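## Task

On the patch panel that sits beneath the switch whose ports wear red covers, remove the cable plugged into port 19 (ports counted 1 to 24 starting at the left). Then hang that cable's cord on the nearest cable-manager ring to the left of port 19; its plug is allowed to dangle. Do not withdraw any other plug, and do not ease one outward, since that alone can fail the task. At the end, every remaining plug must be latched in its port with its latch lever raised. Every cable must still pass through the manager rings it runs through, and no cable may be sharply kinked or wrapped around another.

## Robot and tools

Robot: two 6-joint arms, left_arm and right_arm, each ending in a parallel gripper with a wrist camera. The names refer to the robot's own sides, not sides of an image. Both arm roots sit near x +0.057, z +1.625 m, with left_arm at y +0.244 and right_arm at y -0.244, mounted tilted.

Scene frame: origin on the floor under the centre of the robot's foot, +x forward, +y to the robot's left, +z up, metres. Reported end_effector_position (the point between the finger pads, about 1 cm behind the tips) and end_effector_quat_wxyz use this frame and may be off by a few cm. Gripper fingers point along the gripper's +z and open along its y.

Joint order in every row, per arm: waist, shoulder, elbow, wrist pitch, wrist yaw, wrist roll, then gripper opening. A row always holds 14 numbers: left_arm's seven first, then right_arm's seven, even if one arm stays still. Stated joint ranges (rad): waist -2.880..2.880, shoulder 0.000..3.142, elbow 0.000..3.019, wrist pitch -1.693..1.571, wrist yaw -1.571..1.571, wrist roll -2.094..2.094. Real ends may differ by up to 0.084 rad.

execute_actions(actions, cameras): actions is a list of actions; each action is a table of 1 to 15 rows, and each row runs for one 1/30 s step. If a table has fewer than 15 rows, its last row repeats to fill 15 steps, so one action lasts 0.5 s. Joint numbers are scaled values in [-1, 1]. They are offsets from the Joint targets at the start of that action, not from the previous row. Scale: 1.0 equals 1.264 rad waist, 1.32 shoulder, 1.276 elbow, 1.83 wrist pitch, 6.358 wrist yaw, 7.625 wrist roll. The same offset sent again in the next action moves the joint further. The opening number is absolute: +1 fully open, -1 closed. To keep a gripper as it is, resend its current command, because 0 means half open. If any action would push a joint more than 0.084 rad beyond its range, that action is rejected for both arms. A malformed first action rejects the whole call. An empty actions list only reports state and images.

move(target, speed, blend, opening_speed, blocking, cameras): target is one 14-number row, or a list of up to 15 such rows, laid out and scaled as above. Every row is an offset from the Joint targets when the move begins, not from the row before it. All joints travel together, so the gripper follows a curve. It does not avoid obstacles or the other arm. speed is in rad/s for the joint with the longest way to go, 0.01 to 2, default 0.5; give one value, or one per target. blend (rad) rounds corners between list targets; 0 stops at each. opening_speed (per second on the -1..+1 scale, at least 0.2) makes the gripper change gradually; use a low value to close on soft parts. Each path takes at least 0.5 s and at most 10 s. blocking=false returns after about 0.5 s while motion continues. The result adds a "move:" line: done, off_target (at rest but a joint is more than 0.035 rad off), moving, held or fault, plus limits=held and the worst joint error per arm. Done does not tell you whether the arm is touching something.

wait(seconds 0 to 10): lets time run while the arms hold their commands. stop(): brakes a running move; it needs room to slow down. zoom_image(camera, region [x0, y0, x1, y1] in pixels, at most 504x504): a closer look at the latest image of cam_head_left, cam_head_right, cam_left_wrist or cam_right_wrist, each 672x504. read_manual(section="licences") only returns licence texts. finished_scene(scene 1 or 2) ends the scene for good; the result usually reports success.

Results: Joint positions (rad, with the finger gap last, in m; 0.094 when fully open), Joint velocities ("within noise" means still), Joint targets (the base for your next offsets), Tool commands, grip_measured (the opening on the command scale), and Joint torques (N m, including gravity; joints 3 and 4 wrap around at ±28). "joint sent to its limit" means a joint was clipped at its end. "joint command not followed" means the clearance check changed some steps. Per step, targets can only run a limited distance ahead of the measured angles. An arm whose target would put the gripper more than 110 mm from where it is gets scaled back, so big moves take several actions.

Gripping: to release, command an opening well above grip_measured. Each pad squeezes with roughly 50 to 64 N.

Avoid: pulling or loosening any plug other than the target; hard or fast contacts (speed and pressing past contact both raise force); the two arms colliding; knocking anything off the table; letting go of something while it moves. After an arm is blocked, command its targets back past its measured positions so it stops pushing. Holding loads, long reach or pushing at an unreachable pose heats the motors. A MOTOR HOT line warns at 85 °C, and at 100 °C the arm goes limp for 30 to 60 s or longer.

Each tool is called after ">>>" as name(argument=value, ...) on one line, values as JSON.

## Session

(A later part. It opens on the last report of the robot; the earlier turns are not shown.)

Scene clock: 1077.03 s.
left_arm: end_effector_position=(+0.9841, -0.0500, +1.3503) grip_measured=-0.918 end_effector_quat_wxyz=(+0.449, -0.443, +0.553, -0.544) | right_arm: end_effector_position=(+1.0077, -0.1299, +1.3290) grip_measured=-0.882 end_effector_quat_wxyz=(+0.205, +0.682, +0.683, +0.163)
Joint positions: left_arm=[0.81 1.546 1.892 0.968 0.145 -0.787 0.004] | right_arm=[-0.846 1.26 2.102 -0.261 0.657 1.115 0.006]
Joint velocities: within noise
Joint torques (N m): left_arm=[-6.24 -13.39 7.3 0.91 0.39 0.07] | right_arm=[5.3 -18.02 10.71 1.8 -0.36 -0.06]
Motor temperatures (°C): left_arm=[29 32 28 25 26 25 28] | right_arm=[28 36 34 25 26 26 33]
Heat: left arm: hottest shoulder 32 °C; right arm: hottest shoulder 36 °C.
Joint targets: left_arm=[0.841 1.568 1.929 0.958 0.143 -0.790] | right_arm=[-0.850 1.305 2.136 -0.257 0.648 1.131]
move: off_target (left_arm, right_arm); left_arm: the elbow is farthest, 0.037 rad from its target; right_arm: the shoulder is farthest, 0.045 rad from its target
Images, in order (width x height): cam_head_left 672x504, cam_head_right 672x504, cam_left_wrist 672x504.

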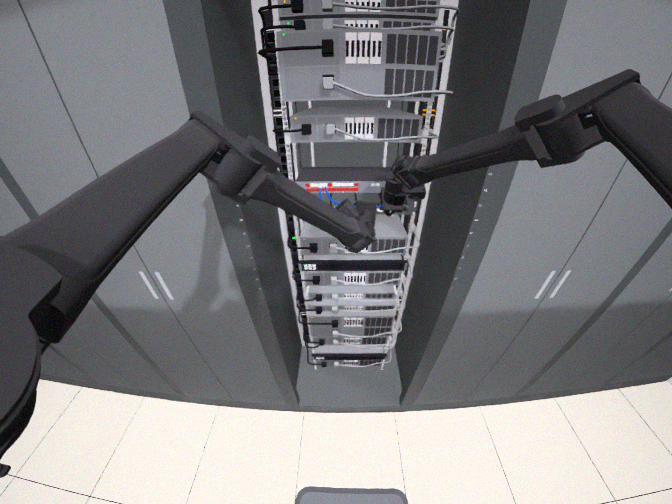

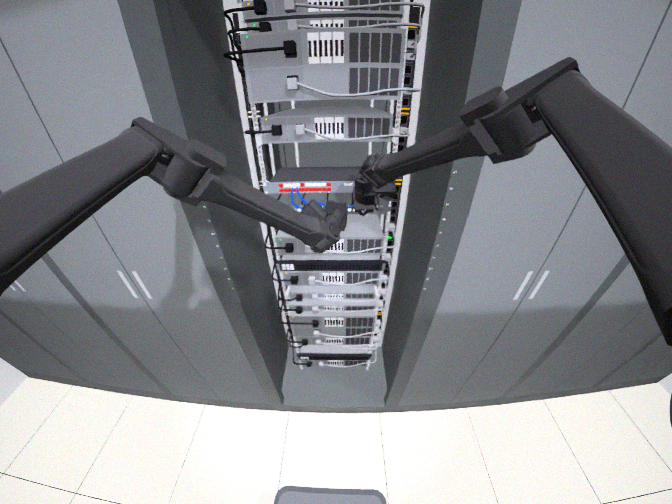

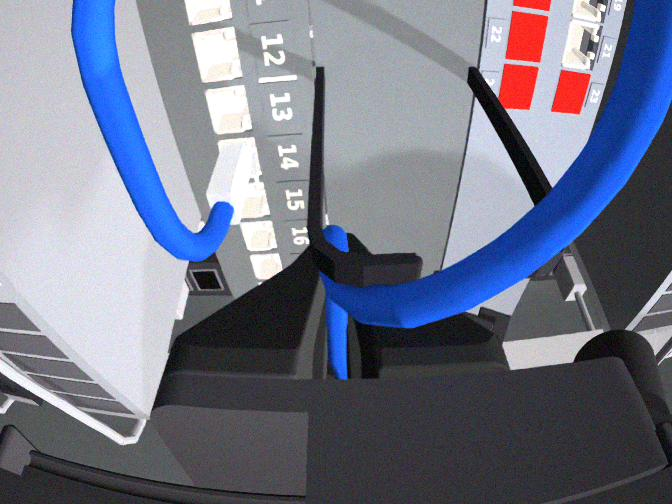

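>>> move(target=[0,0,0,0,0,0,-0.75,0,0,0,0,0,0,-1], opening_speed=0.2, cameras=["cam_left_wrist","cam_head_left","cam_head_right"])

>>> zoom_image(camera="cam_head_left", region=[350, 180, 410, 230])

>>> zoom_image(camera="cam_head_right", region=[320, 180, 380, 230])

Scene clock: 1085.03 s.
left_arm: end_effector_position=(+0.9856, -0.0444, +1.3437) grip_measured=-0.753 end_effector_quat_wxyz=(+0.454, -0.441, +0.557, -0.538) | right_arm: end_effector_position=(+1.0077, -0.1299, +1.3290) grip_measured=-0.882 end_effector_quat_wxyz=(+0.205, +0.682, +0.683, +0.163)
Joint positions: left_arm=[0.826 1.55 1.901 0.966 0.143 -0.787 0.012] | right_arm=[-0.846 1.26 2.102 -0.261 0.657 1.115 0.006]
Joint velocities: within noise
Joint torques (N m): left_arm=[-7.36 -14.56 6.69 0.99 0.49 0.06] | right_arm=[5.25 -18.02 10.77 1.83 -0.35 -0.05]
Motor temperatures (°C): left_arm=[29 32 28 25 26 25 28] | right_arm=[28 36 34 25 26 26 33]
Heat: left arm: hottest shoulder 32 °C; right arm: hottest shoulder 36 °C.
Joint targets: left_arm=[0.841 1.568 1.929 0.958 0.143 -0.790] | right_arm=[-0.850 1.305 2.136 -0.257 0.648 1.131]
move: off_target (right_arm); right_arm: the shoulder is farthest, 0.045 rad from its target
Images, in order (width x height): cam_head_left 672x504, cam_head_right 672x504, cam_left_wrist 672x504.

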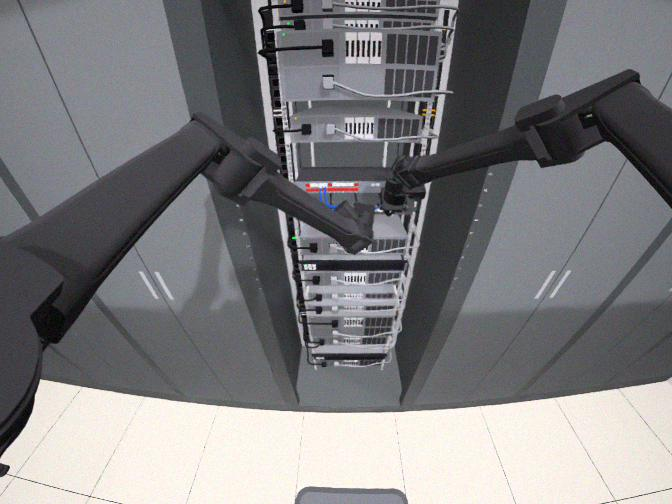

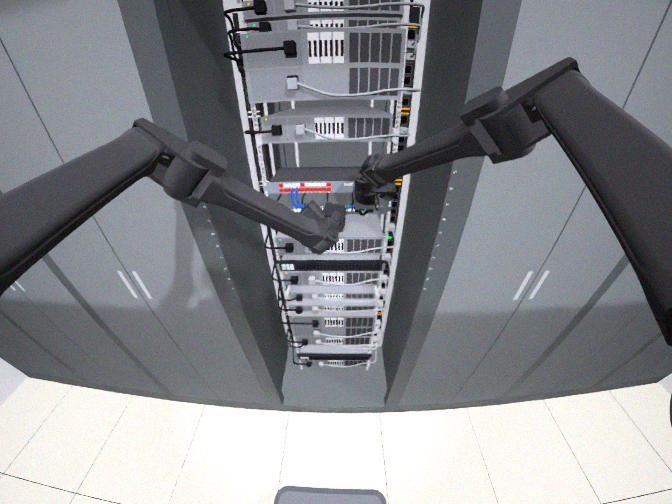

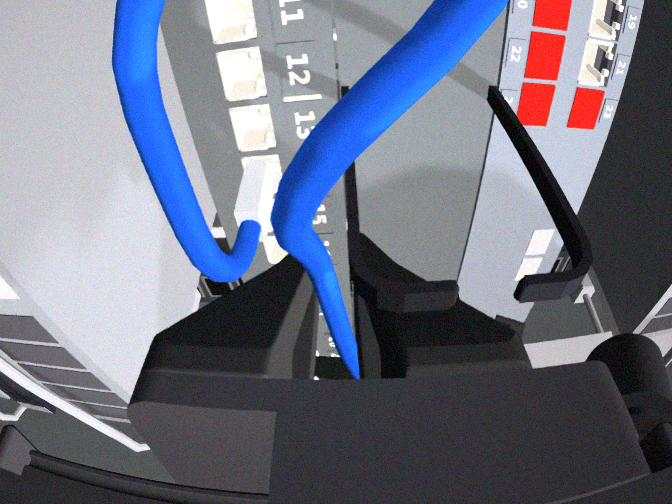

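Scaled by 8.400 from the camera's 672x504 image, which has a finer 960x720 frame.

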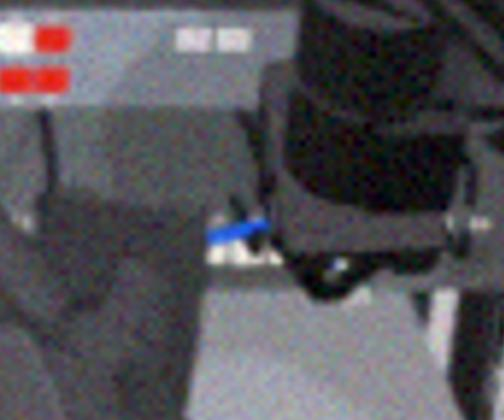

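Scaled by 8.400 from the camera's 672x504 image, which has a finer 960x720 frame.

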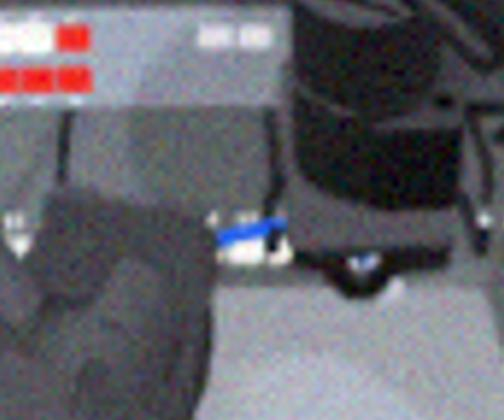

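>>> move(target=[[0,-0.0265,-0.0329,0.0098,0,0,-0.75,0,0,0,0,0,0,-1],[0,-0.0417,-0.0917,0.0399,0,0,-0.75,0,0,0,0,0,0,-1],[-0.0356,-0.103,-0.2884,0.1404,0,0,-0.75,0,0,0,0,0,0,-1]], speed=0.12, blend=0.02)

>>> zoom_image(camera="cam_left_wrist", region=[230, 60, 480, 310])

>>> zoom_image(camera="cam_head_left", region=[350, 180, 410, 230])

>>> zoom_image(camera="cam_head_right", region=[320, 180, 380, 230])

Scene clock: 1101.33 s.
left_arm: end_effector_position=(+0.9017, -0.0426, +1.3546) grip_measured=-0.753 end_effector_quat_wxyz=(+0.451, -0.443, +0.553, -0.542) | right_arm: end_effector_position=(+1.0077, -0.1299, +1.3290) grip_measured=-0.882 end_effector_quat_wxyz=(+0.205, +0.682, +0.683, +0.163)
Joint positions: left_arm=[0.814 1.449 1.567 1.2 0.143 -0.787 0.012] | right_arm=[-0.846 1.26 2.102 -0.261 0.657 1.115 0.006]
Joint velocities: within noise
Joint torques (N m): left_arm=[-9.93 -15.09 2.65 1.74 0.53 0.07] | right_arm=[5.3 -18.08 10.76 1.8 -0.36 -0.06]
Motor temperatures (°C): left_arm=[29 32 28 25 26 25 27] | right_arm=[28 36 34 25 26 26 33]
Heat: left arm: hottest shoulder 32 °C; right arm: hottest shoulder 36 °C.
Joint targets: left_arm=[0.796 1.433 1.561 1.215 0.143 -0.790] | right_arm=[-0.850 1.305 2.136 -0.257 0.648 1.131]
move: off_target (right_arm); right_arm: the shoulder is farthest, 0.045 rad from its target

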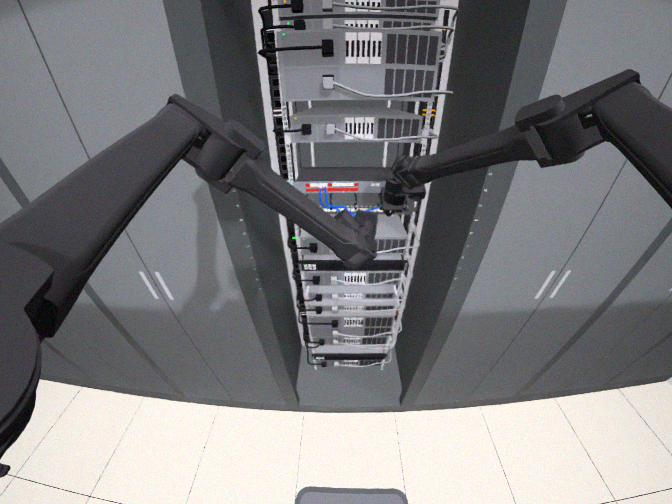

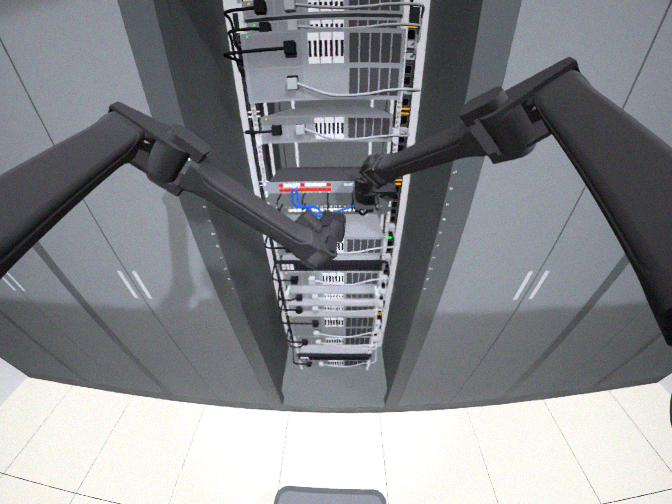

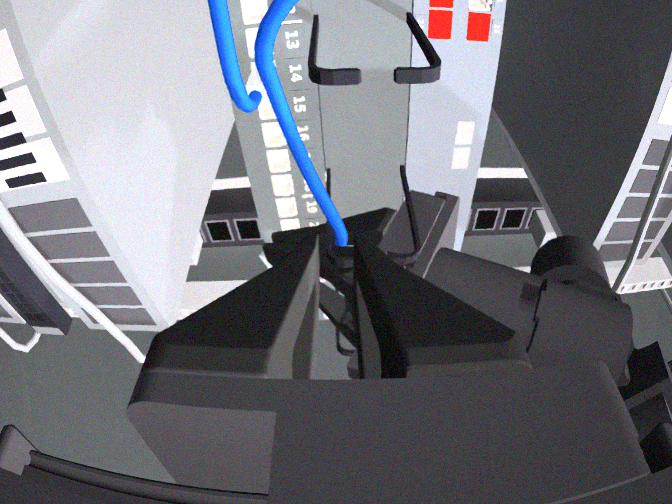

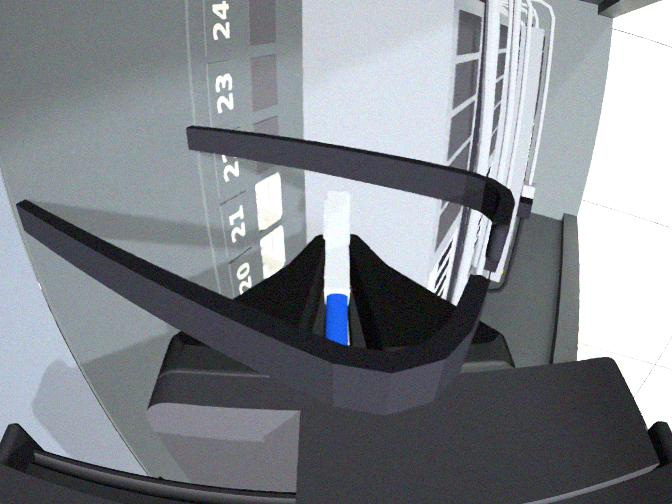

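Scaled by 2.016 from the camera's 672x504 image, which has a finer 960x720 frame.

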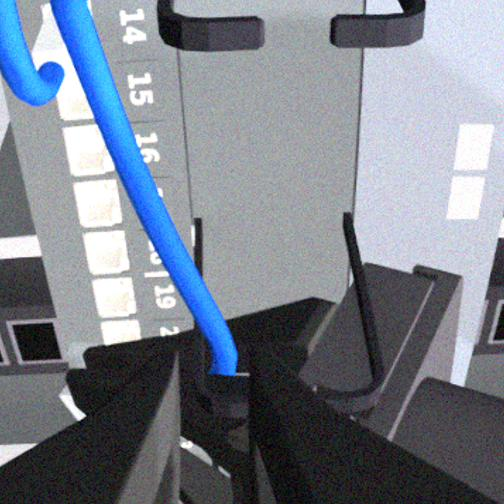

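Scaled by 8.400 from the camera's 672x504 image, which has a finer 960x720 frame.

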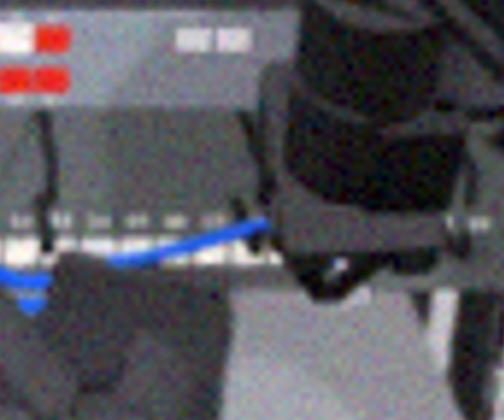

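Scaled by 8.400 from the camera's 672x504 image, which has a finer 960x720 frame.

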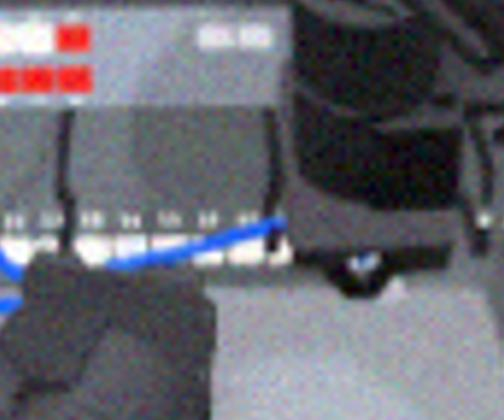

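>>> zoom_image(camera="cam_left_wrist", region=[290, 170, 440, 290])

Scaled by 3.360 from the camera's 672x504 image, which has a finer 960x720 frame.

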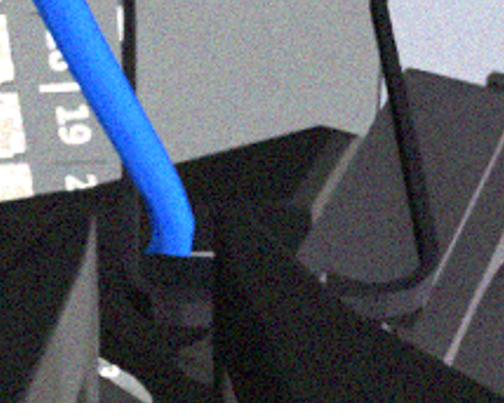

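>>> move(target=[0,0,0,0,0,0,-0.75,0,0,0,0,0,0,-0.72], opening_speed=0.2, cameras=["cam_left_wrist","cam_right_wrist","cam_head_left","cam_head_right"])

>>> zoom_image(camera="cam_left_wrist", region=[230, 60, 480, 310])

Scene clock: 1131.67 s.
left_arm: end_effector_position=(+0.9015, -0.0425, +1.3547) grip_measured=-0.753 end_effector_quat_wxyz=(+0.451, -0.443, +0.553, -0.542) | right_arm: end_effector_position=(+1.0087, -0.1301, +1.3294) grip_measured=-0.723 end_effector_quat_wxyz=(+0.206, +0.683, +0.681, +0.164)
Joint positions: left_arm=[0.814 1.449 1.566 1.2 0.143 -0.787 0.012] | right_arm=[-0.846 1.261 2.106 -0.261 0.656 1.119 0.013]
Joint velocities: within noise
Joint torques (N m): left_arm=[-10.05 -15.09 2.78 1.8 0.46 0.07] | right_arm=[5.3 -18.32 10.43 1.76 -0.31 -0.07]
Motor temperatures (°C): left_arm=[29 33 27 25 26 25 27] | right_arm=[28 36 34 25 26 26 33]
Heat: left arm: hottest shoulder 33 °C; right arm: hottest shoulder 36 °C.
Joint targets: left_arm=[0.796 1.432 1.561 1.215 0.143 -0.790] | right_arm=[-0.850 1.305 2.136 -0.257 0.648 1.131]
move: off_target (right_arm); right_arm: the shoulder is farthest, 0.044 rad from its target

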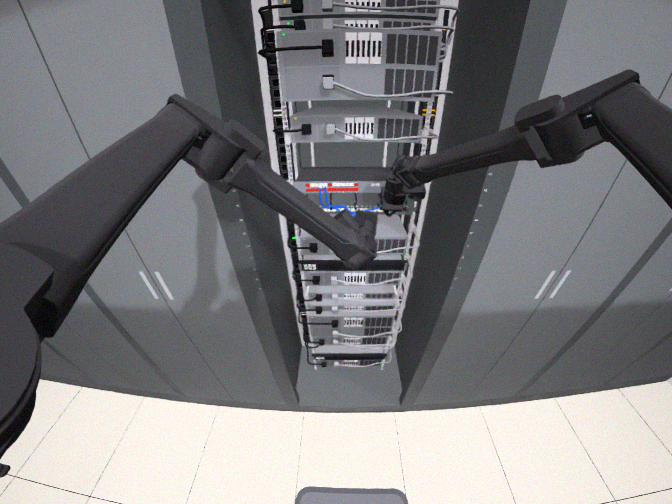

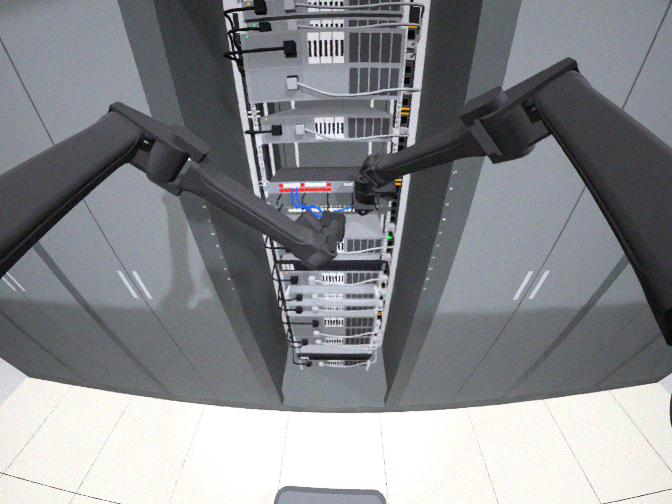

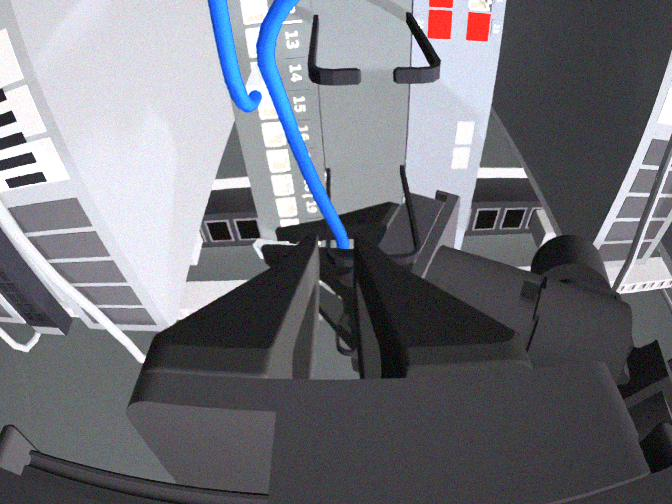

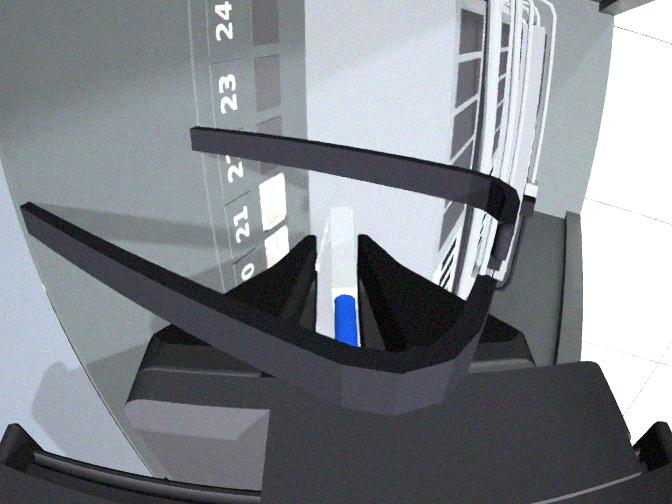

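Scaled by 2.016 from the camera's 672x504 image, which has a finer 960x720 frame.

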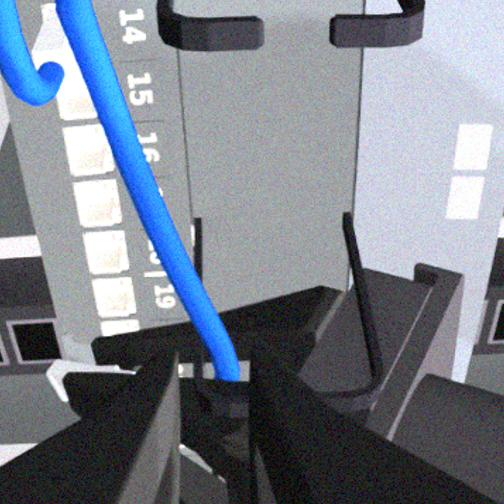

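>>> move(target=[[0,0,0,0,0,0,-0.75,0.0142,-0.0455,-0.0282,0.0027,0.0019,-0.0033,-0.58],[0,0,0,0,0,0,-0.75,0.1503,-0.1788,-0.2257,0.0929,0.0228,-0.0203,-0.58]], speed=0.1, blend=0.01, opening_speed=0.3)

>>> zoom_image(camera="cam_left_wrist", region=[230, 60, 480, 310])

Scene clock: 1139.37 s.
left_arm: end_effector_position=(+0.9015, -0.0425, +1.3547) grip_measured=-0.753 end_effector_quat_wxyz=(+0.451, -0.443, +0.553, -0.542) | right_arm: end_effector_position=(+0.9740, -0.1306, +1.3898) grip_measured=-0.582 end_effector_quat_wxyz=(+0.205, +0.683, +0.681, +0.164)
Joint positions: left_arm=[0.814 1.449 1.566 1.2 0.143 -0.787 0.012] | right_arm=[-0.682 1.091 1.858 -0.1 0.789 0.992 0.02]
Joint velocities: within noise
Joint torques (N m): left_arm=[-9.82 -15.33 2.84 1.8 0.52 0.06] | right_arm=[6.42 -19.55 5.26 1.94 0.09 -0.34]
Motor temperatures (°C): left_arm=[29 33 27 25 26 25 27] | right_arm=[28 36 34 25 25 26 32]
Heat: left arm: hottest shoulder 33 °C; right arm: hottest shoulder 36 °C.
Joint targets: left_arm=[0.796 1.432 1.561 1.215 0.143 -0.790] | right_arm=[-0.660 1.070 1.848 -0.087 0.793 0.977]
move: done; blend cut to 0 rad at target 1

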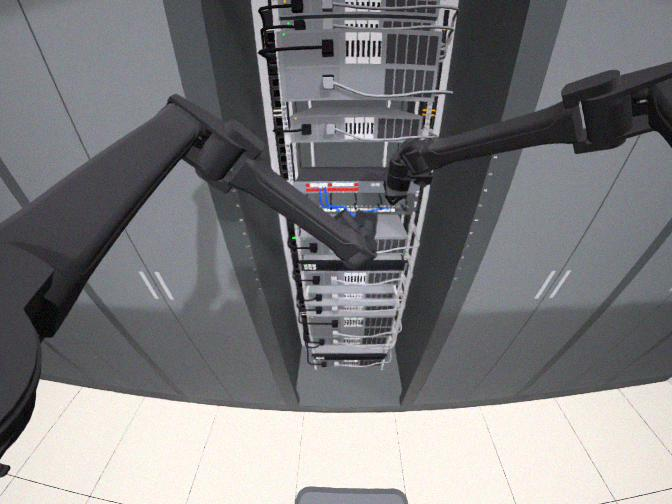

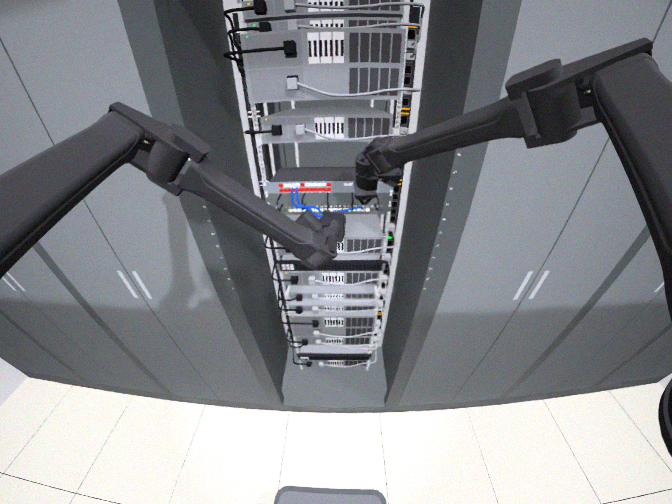

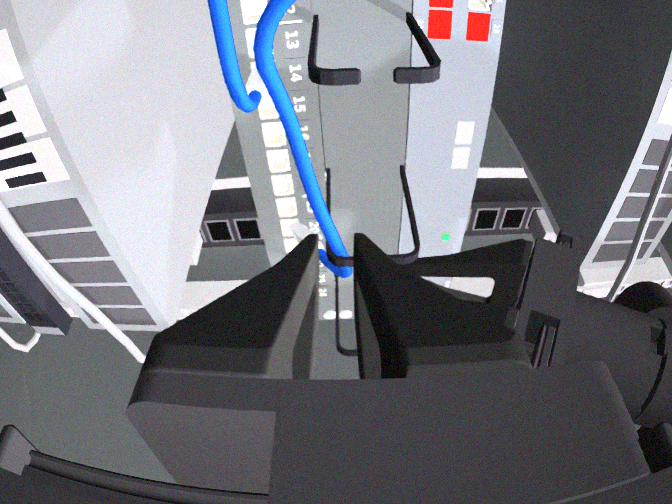

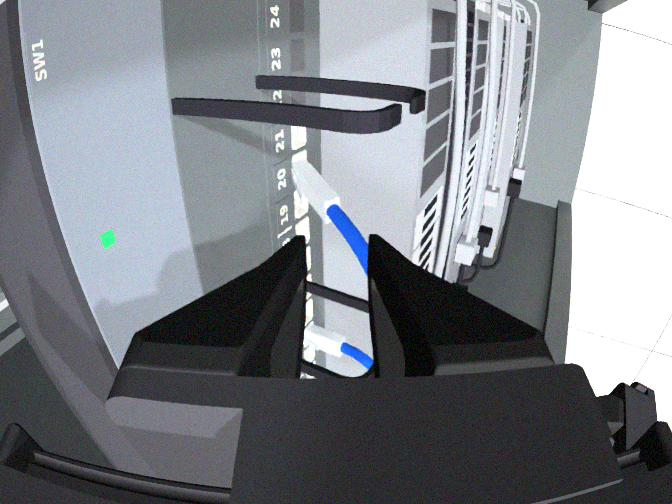

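Scaled by 2.016 from the camera's 672x504 image, which has a finer 960x720 frame.

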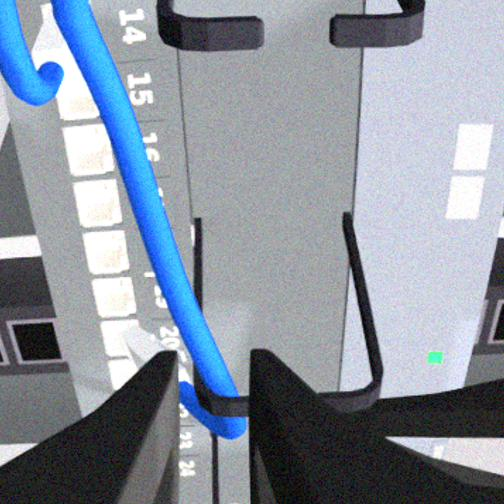

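>>> move(target=[[0,0,0,0,0,0,-0.75,0.0657,-0.0598,-0.1066,0.0432,0.0077,-0.0088,-0.5],[0,0,0,0,0,0,-0.75,0.0657,-0.2197,-0.4726,0.1842,0.0077,-0.0088,-0.5]], speed=[0.1,0.25])

>>> zoom_image(camera="cam_left_wrist", region=[230, 60, 480, 310])

>>> zoom_image(camera="cam_head_left", region=[340, 170, 430, 240])

Scene clock: 1160.27 s.
left_arm: end_effector_position=(+0.9015, -0.0425, +1.3547) grip_measured=-0.753 end_effector_quat_wxyz=(+0.451, -0.443, +0.553, -0.542) | right_arm: end_effector_position=(+0.8255, -0.1306, +1.4127) grip_measured=-0.502 end_effector_quat_wxyz=(+0.194, +0.678, +0.689, +0.169)
Joint positions: left_arm=[0.814 1.449 1.566 1.2 0.143 -0.787 0.012] | right_arm=[-0.597 0.799 1.254 0.238 0.838 0.923 0.023]
Joint velocities: within noise
Joint torques (N m): left_arm=[-9.88 -15.38 2.77 1.66 0.49 0.05] | right_arm=[4.19 -14.21 3.34 1.87 0.05 -0.34]
Motor temperatures (°C): left_arm=[29 34 27 25 26 25 26] | right_arm=[28 35 33 25 25 26 31]
Heat: left arm: hottest shoulder 34 °C; right arm: hottest shoulder 35 °C.
Joint targets: left_arm=[0.796 1.432 1.561 1.215 0.143 -0.790] | right_arm=[-0.577 0.779 1.245 0.250 0.842 0.910]
move: done

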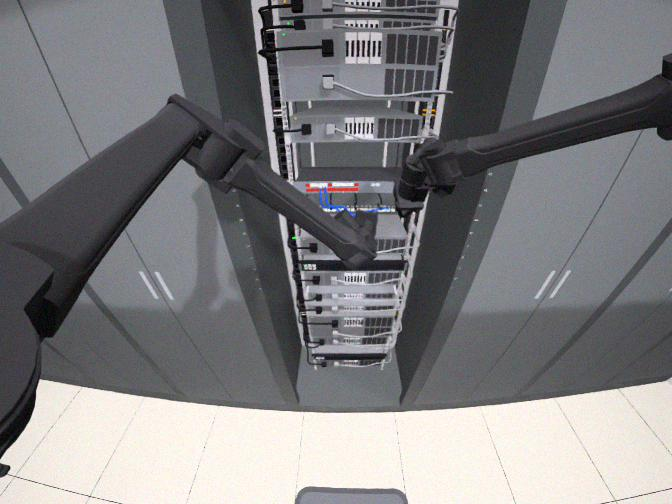

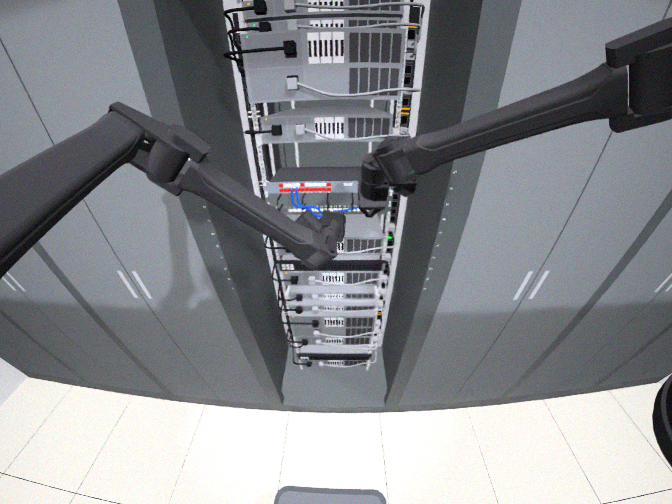

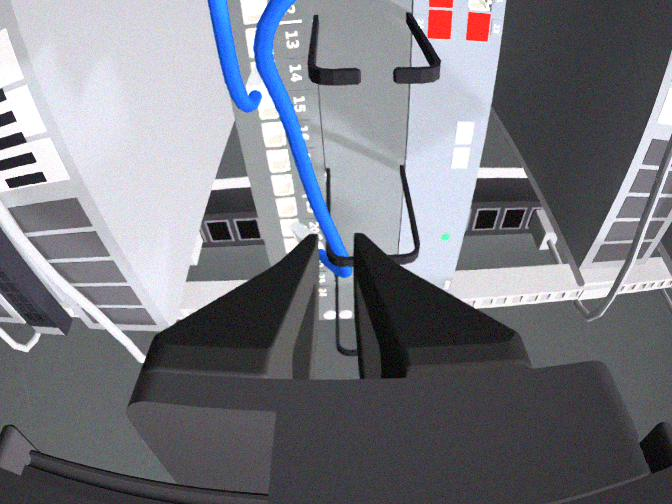

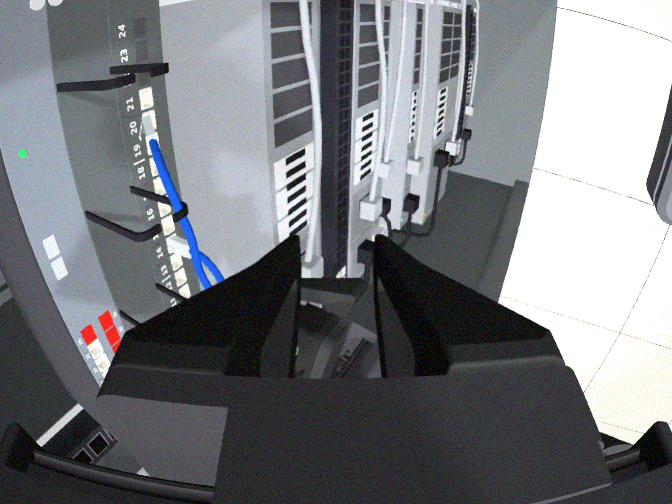

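Scaled by 2.016 from the camera's 672x504 image, which has a finer 960x720 frame.

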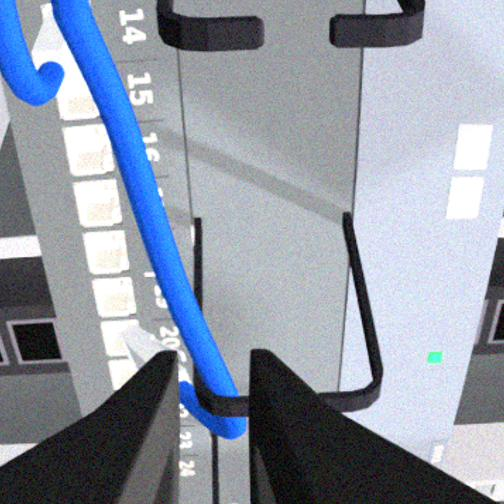

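Scaled by 5.600 from the camera's 672x504 image, which has a finer 960x720 frame.

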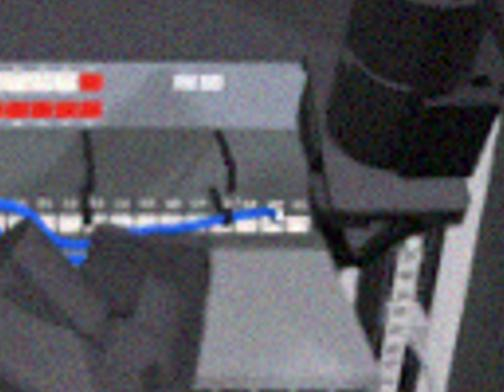

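>>> execute_actions(actions=[])

>>> zoom_image(camera="cam_left_wrist", region=[240, 120, 480, 300])

>>> zoom_image(camera="cam_head_right", region=[300, 170, 420, 260])

>>> zoom_image(camera="cam_right_wrist", region=[30, 50, 370, 310])

Scene clock: 1186.37 s.
left_arm: end_effector_position=(+0.9015, -0.0425, +1.3547) grip_measured=-0.753 end_effector_quat_wxyz=(+0.451, -0.443, +0.553, -0.542) | right_arm: end_effector_position=(+0.8251, -0.1304, +1.4126) grip_measured=-0.502 end_effector_quat_wxyz=(+0.194, +0.677, +0.689, +0.169)
Joint positions: left_arm=[0.814 1.449 1.566 1.2 0.143 -0.787 0.012] | right_arm=[-0.596 0.799 1.253 0.239 0.839 0.923 0.023]
Joint velocities: within noise
Joint torques (N m): left_arm=[-9.93 -14.97 2.71 1.81 0.52 0.1] | right_arm=[4.01 -14.15 3.43 1.87 0.04 -0.32]
Motor temperatures (°C): left_arm=[29 34 26 25 26 25 26] | right_arm=[28 34 31 25 25 26 31]
Heat: left arm: hottest shoulder 34 °C; right arm: hottest shoulder 34 °C.
Joint targets: left_arm=[0.796 1.432 1.561 1.215 0.143 -0.790] | right_arm=[-0.577 0.779 1.245 0.250 0.842 0.910]
Tool commands: left_gripper/opening=-0.75 right_gripper/opening=-0.5

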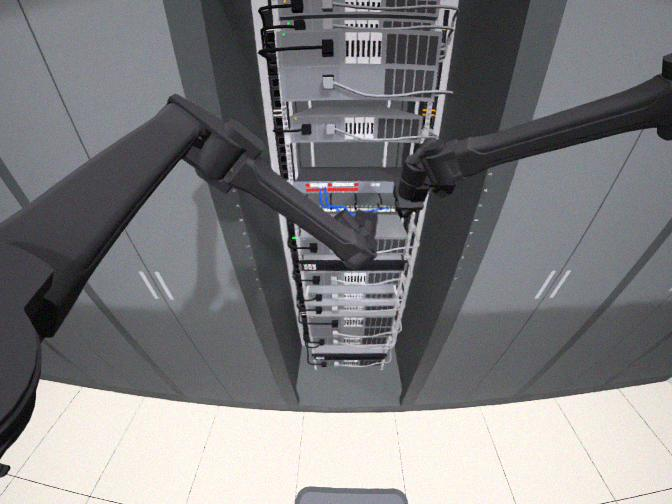

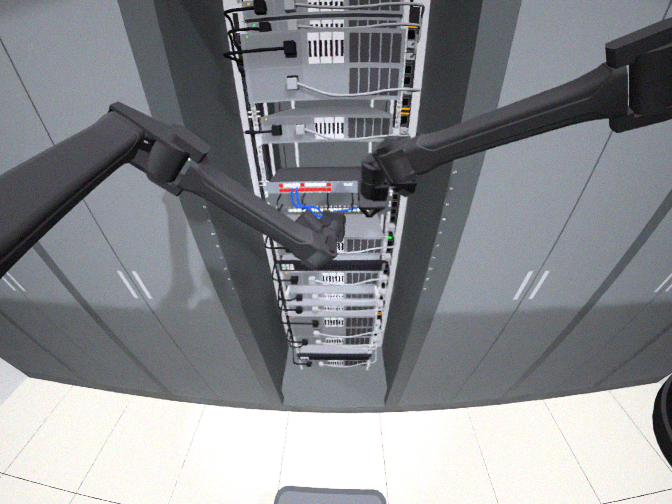

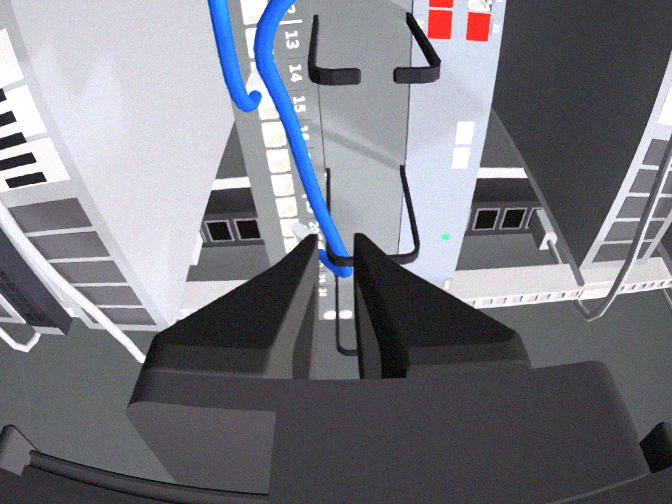

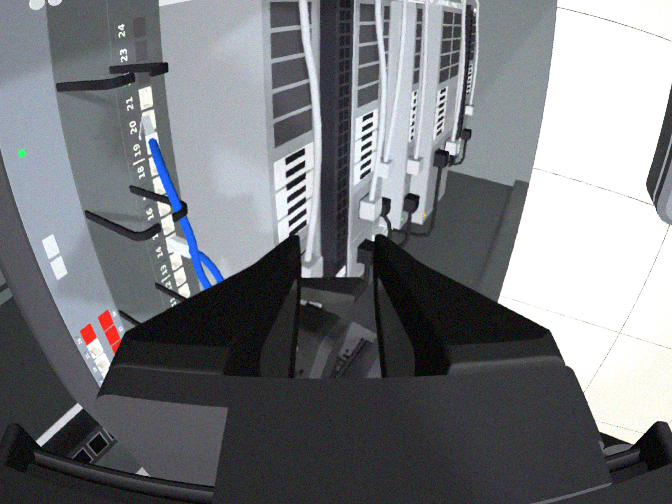

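Scaled by 2.100 from the camera's 672x504 image, which has a finer 960x720 frame.

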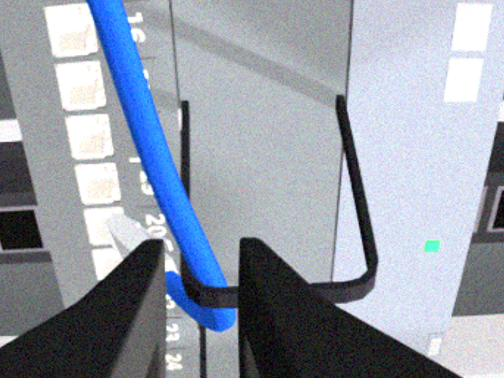

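Scaled by 4.200 from the camera's 672x504 image, which has a finer 960x720 frame.

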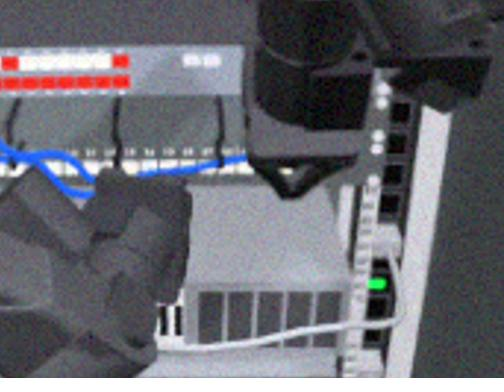

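Scaled by 1.482 from the camera's 672x504 image, which has a finer 960x720 frame.

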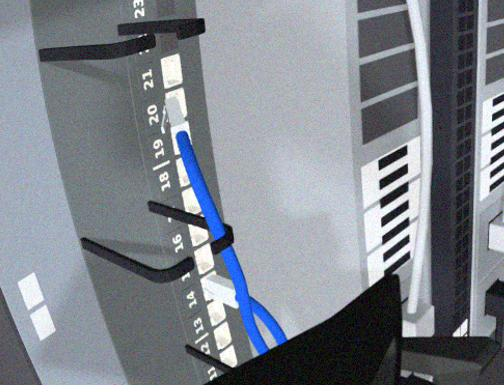

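>>> zoom_image(camera="cam_right_wrist", region=[120, 160, 220, 260])

>>> zoom_image(camera="cam_left_wrist", region=[300, 220, 380, 300])

Scaled by 5.040 from the camera's 672x504 image, which has a finer 960x720 frame.

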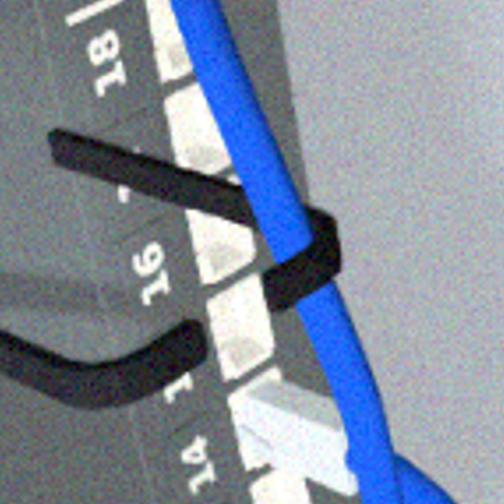

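Scaled by 6.300 from the camera's 672x504 image, which has a finer 960x720 frame.

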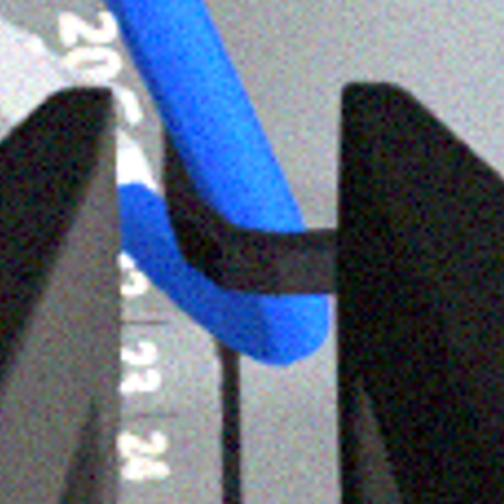

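>>> move(target=[[0,-0.008,-0.055,0.043,0,0,-0.75, 0,0,0,0,0,0,-0.5],[0,-0.0174,-0.184,0.116,0,0,-0.75, 0,0,0,0,0,0,-0.5]], speed=0.15, blend=0.05)

>>> zoom_image(camera="cam_left_wrist", region=[220, 80, 420, 280])

>>> zoom_image(camera="cam_head_left", region=[300, 170, 420, 260])

Scene clock: 1210.27 s.
left_arm: end_effector_position=(+0.8211, -0.0428, +1.3544) grip_measured=-0.753 end_effector_quat_wxyz=(+0.452, -0.443, +0.553, -0.542) | right_arm: end_effector_position=(+0.8249, -0.1303, +1.4125) grip_measured=-0.502 end_effector_quat_wxyz=(+0.194, +0.677, +0.689, +0.169)
Joint positions: left_arm=[0.814 1.425 1.331 1.412 0.143 -0.787 0.012] | right_arm=[-0.596 0.799 1.253 0.239 0.839 0.923 0.023]
Joint velocities: within noise
Joint torques (N m): left_arm=[-9.64 -13.63 1.37 1.78 0.46 0.08] | right_arm=[4.07 -14.21 3.41 1.94 0.03 -0.32]
Motor temperatures (°C): left_arm=[29 34 26 25 26 25 26] | right_arm=[28 34 31 25 25 26 30]
Heat: left arm: hottest shoulder 34 °C; right arm: hottest shoulder 34 °C.
Joint targets: left_arm=[0.796 1.409 1.326 1.428 0.143 -0.790] | right_arm=[-0.577 0.779 1.245 0.250 0.842 0.910]
move: done; blend cut to 0.0393 rad at target 1

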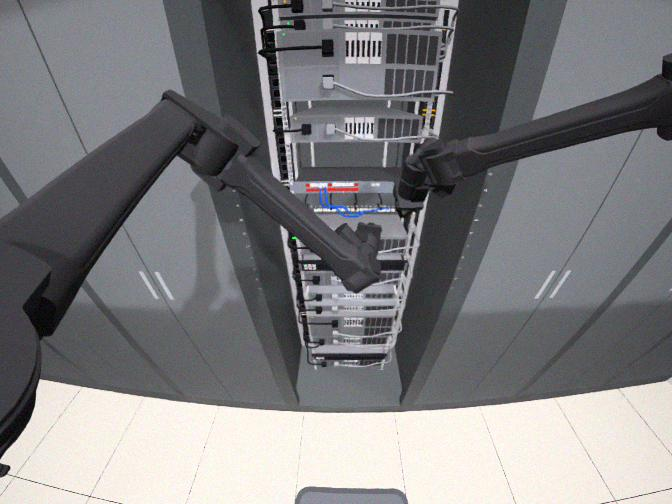

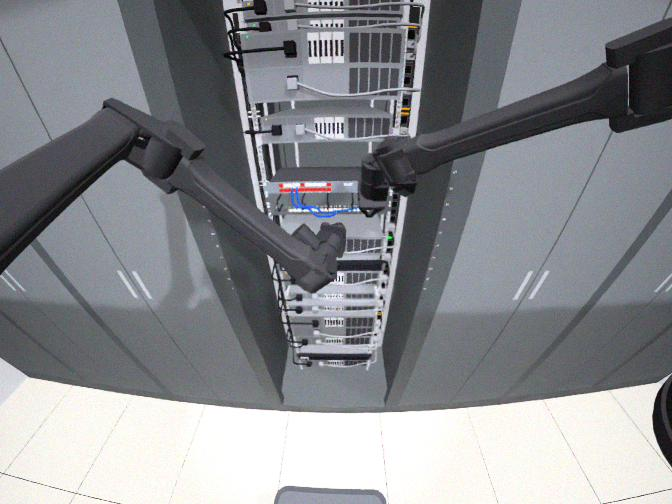

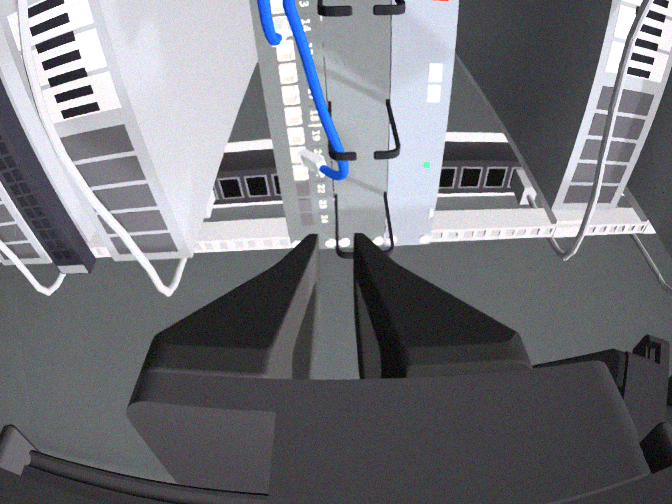

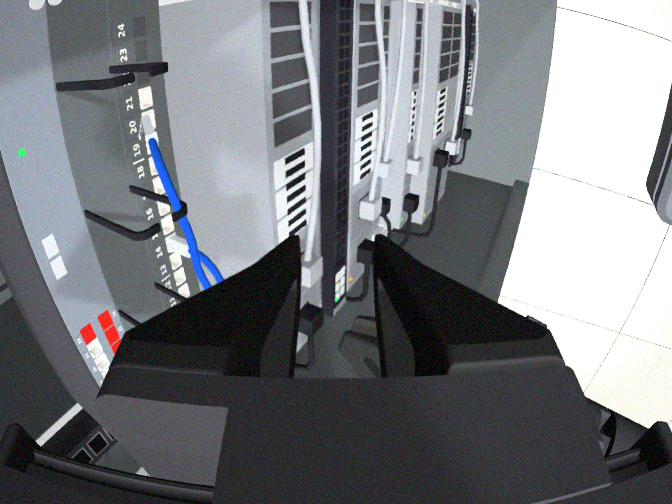

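Scaled by 2.520 from the camera's 672x504 image, which has a finer 960x720 frame.

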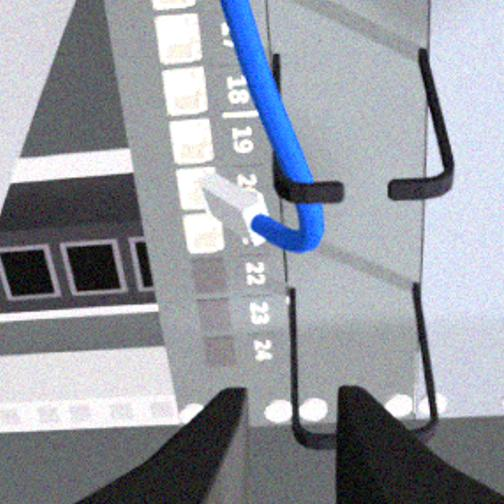

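Scaled by 4.200 from the camera's 672x504 image, which has a finer 960x720 frame.

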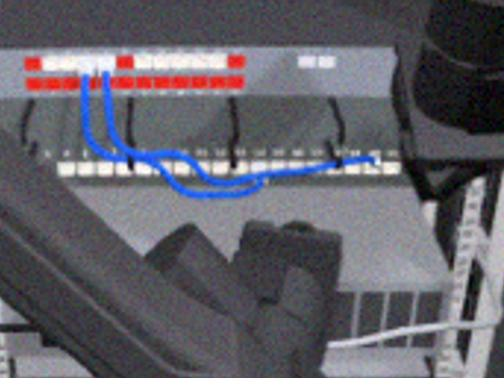

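>>> zoom_image(camera="cam_left_wrist", region=[240, 0, 420, 190])

>>> zoom_image(camera="cam_right_wrist", region=[120, 200, 240, 310])

>>> zoom_image(camera="cam_head_right", region=[260, 170, 380, 230])

Scaled by 2.653 from the camera's 672x504 image, which has a finer 960x720 frame.

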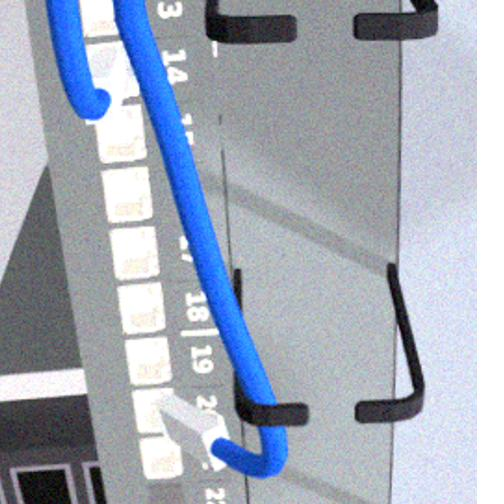

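Scaled by 4.200 from the camera's 672x504 image, which has a finer 960x720 frame.

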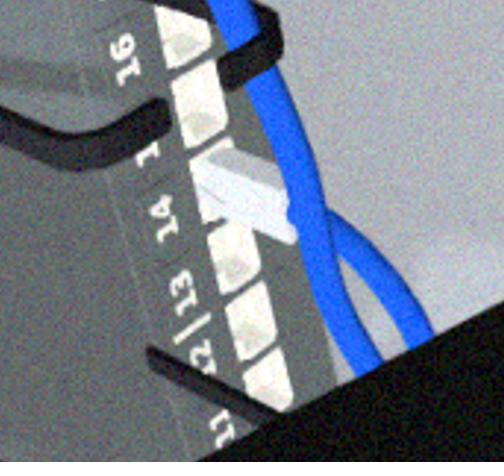

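Scaled by 4.200 from the camera's 672x504 image, which has a finer 960x720 frame.

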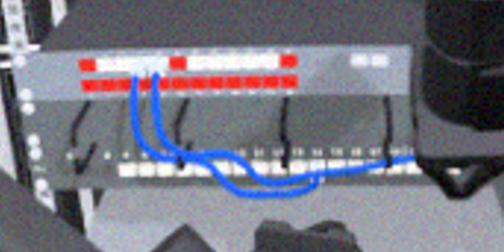

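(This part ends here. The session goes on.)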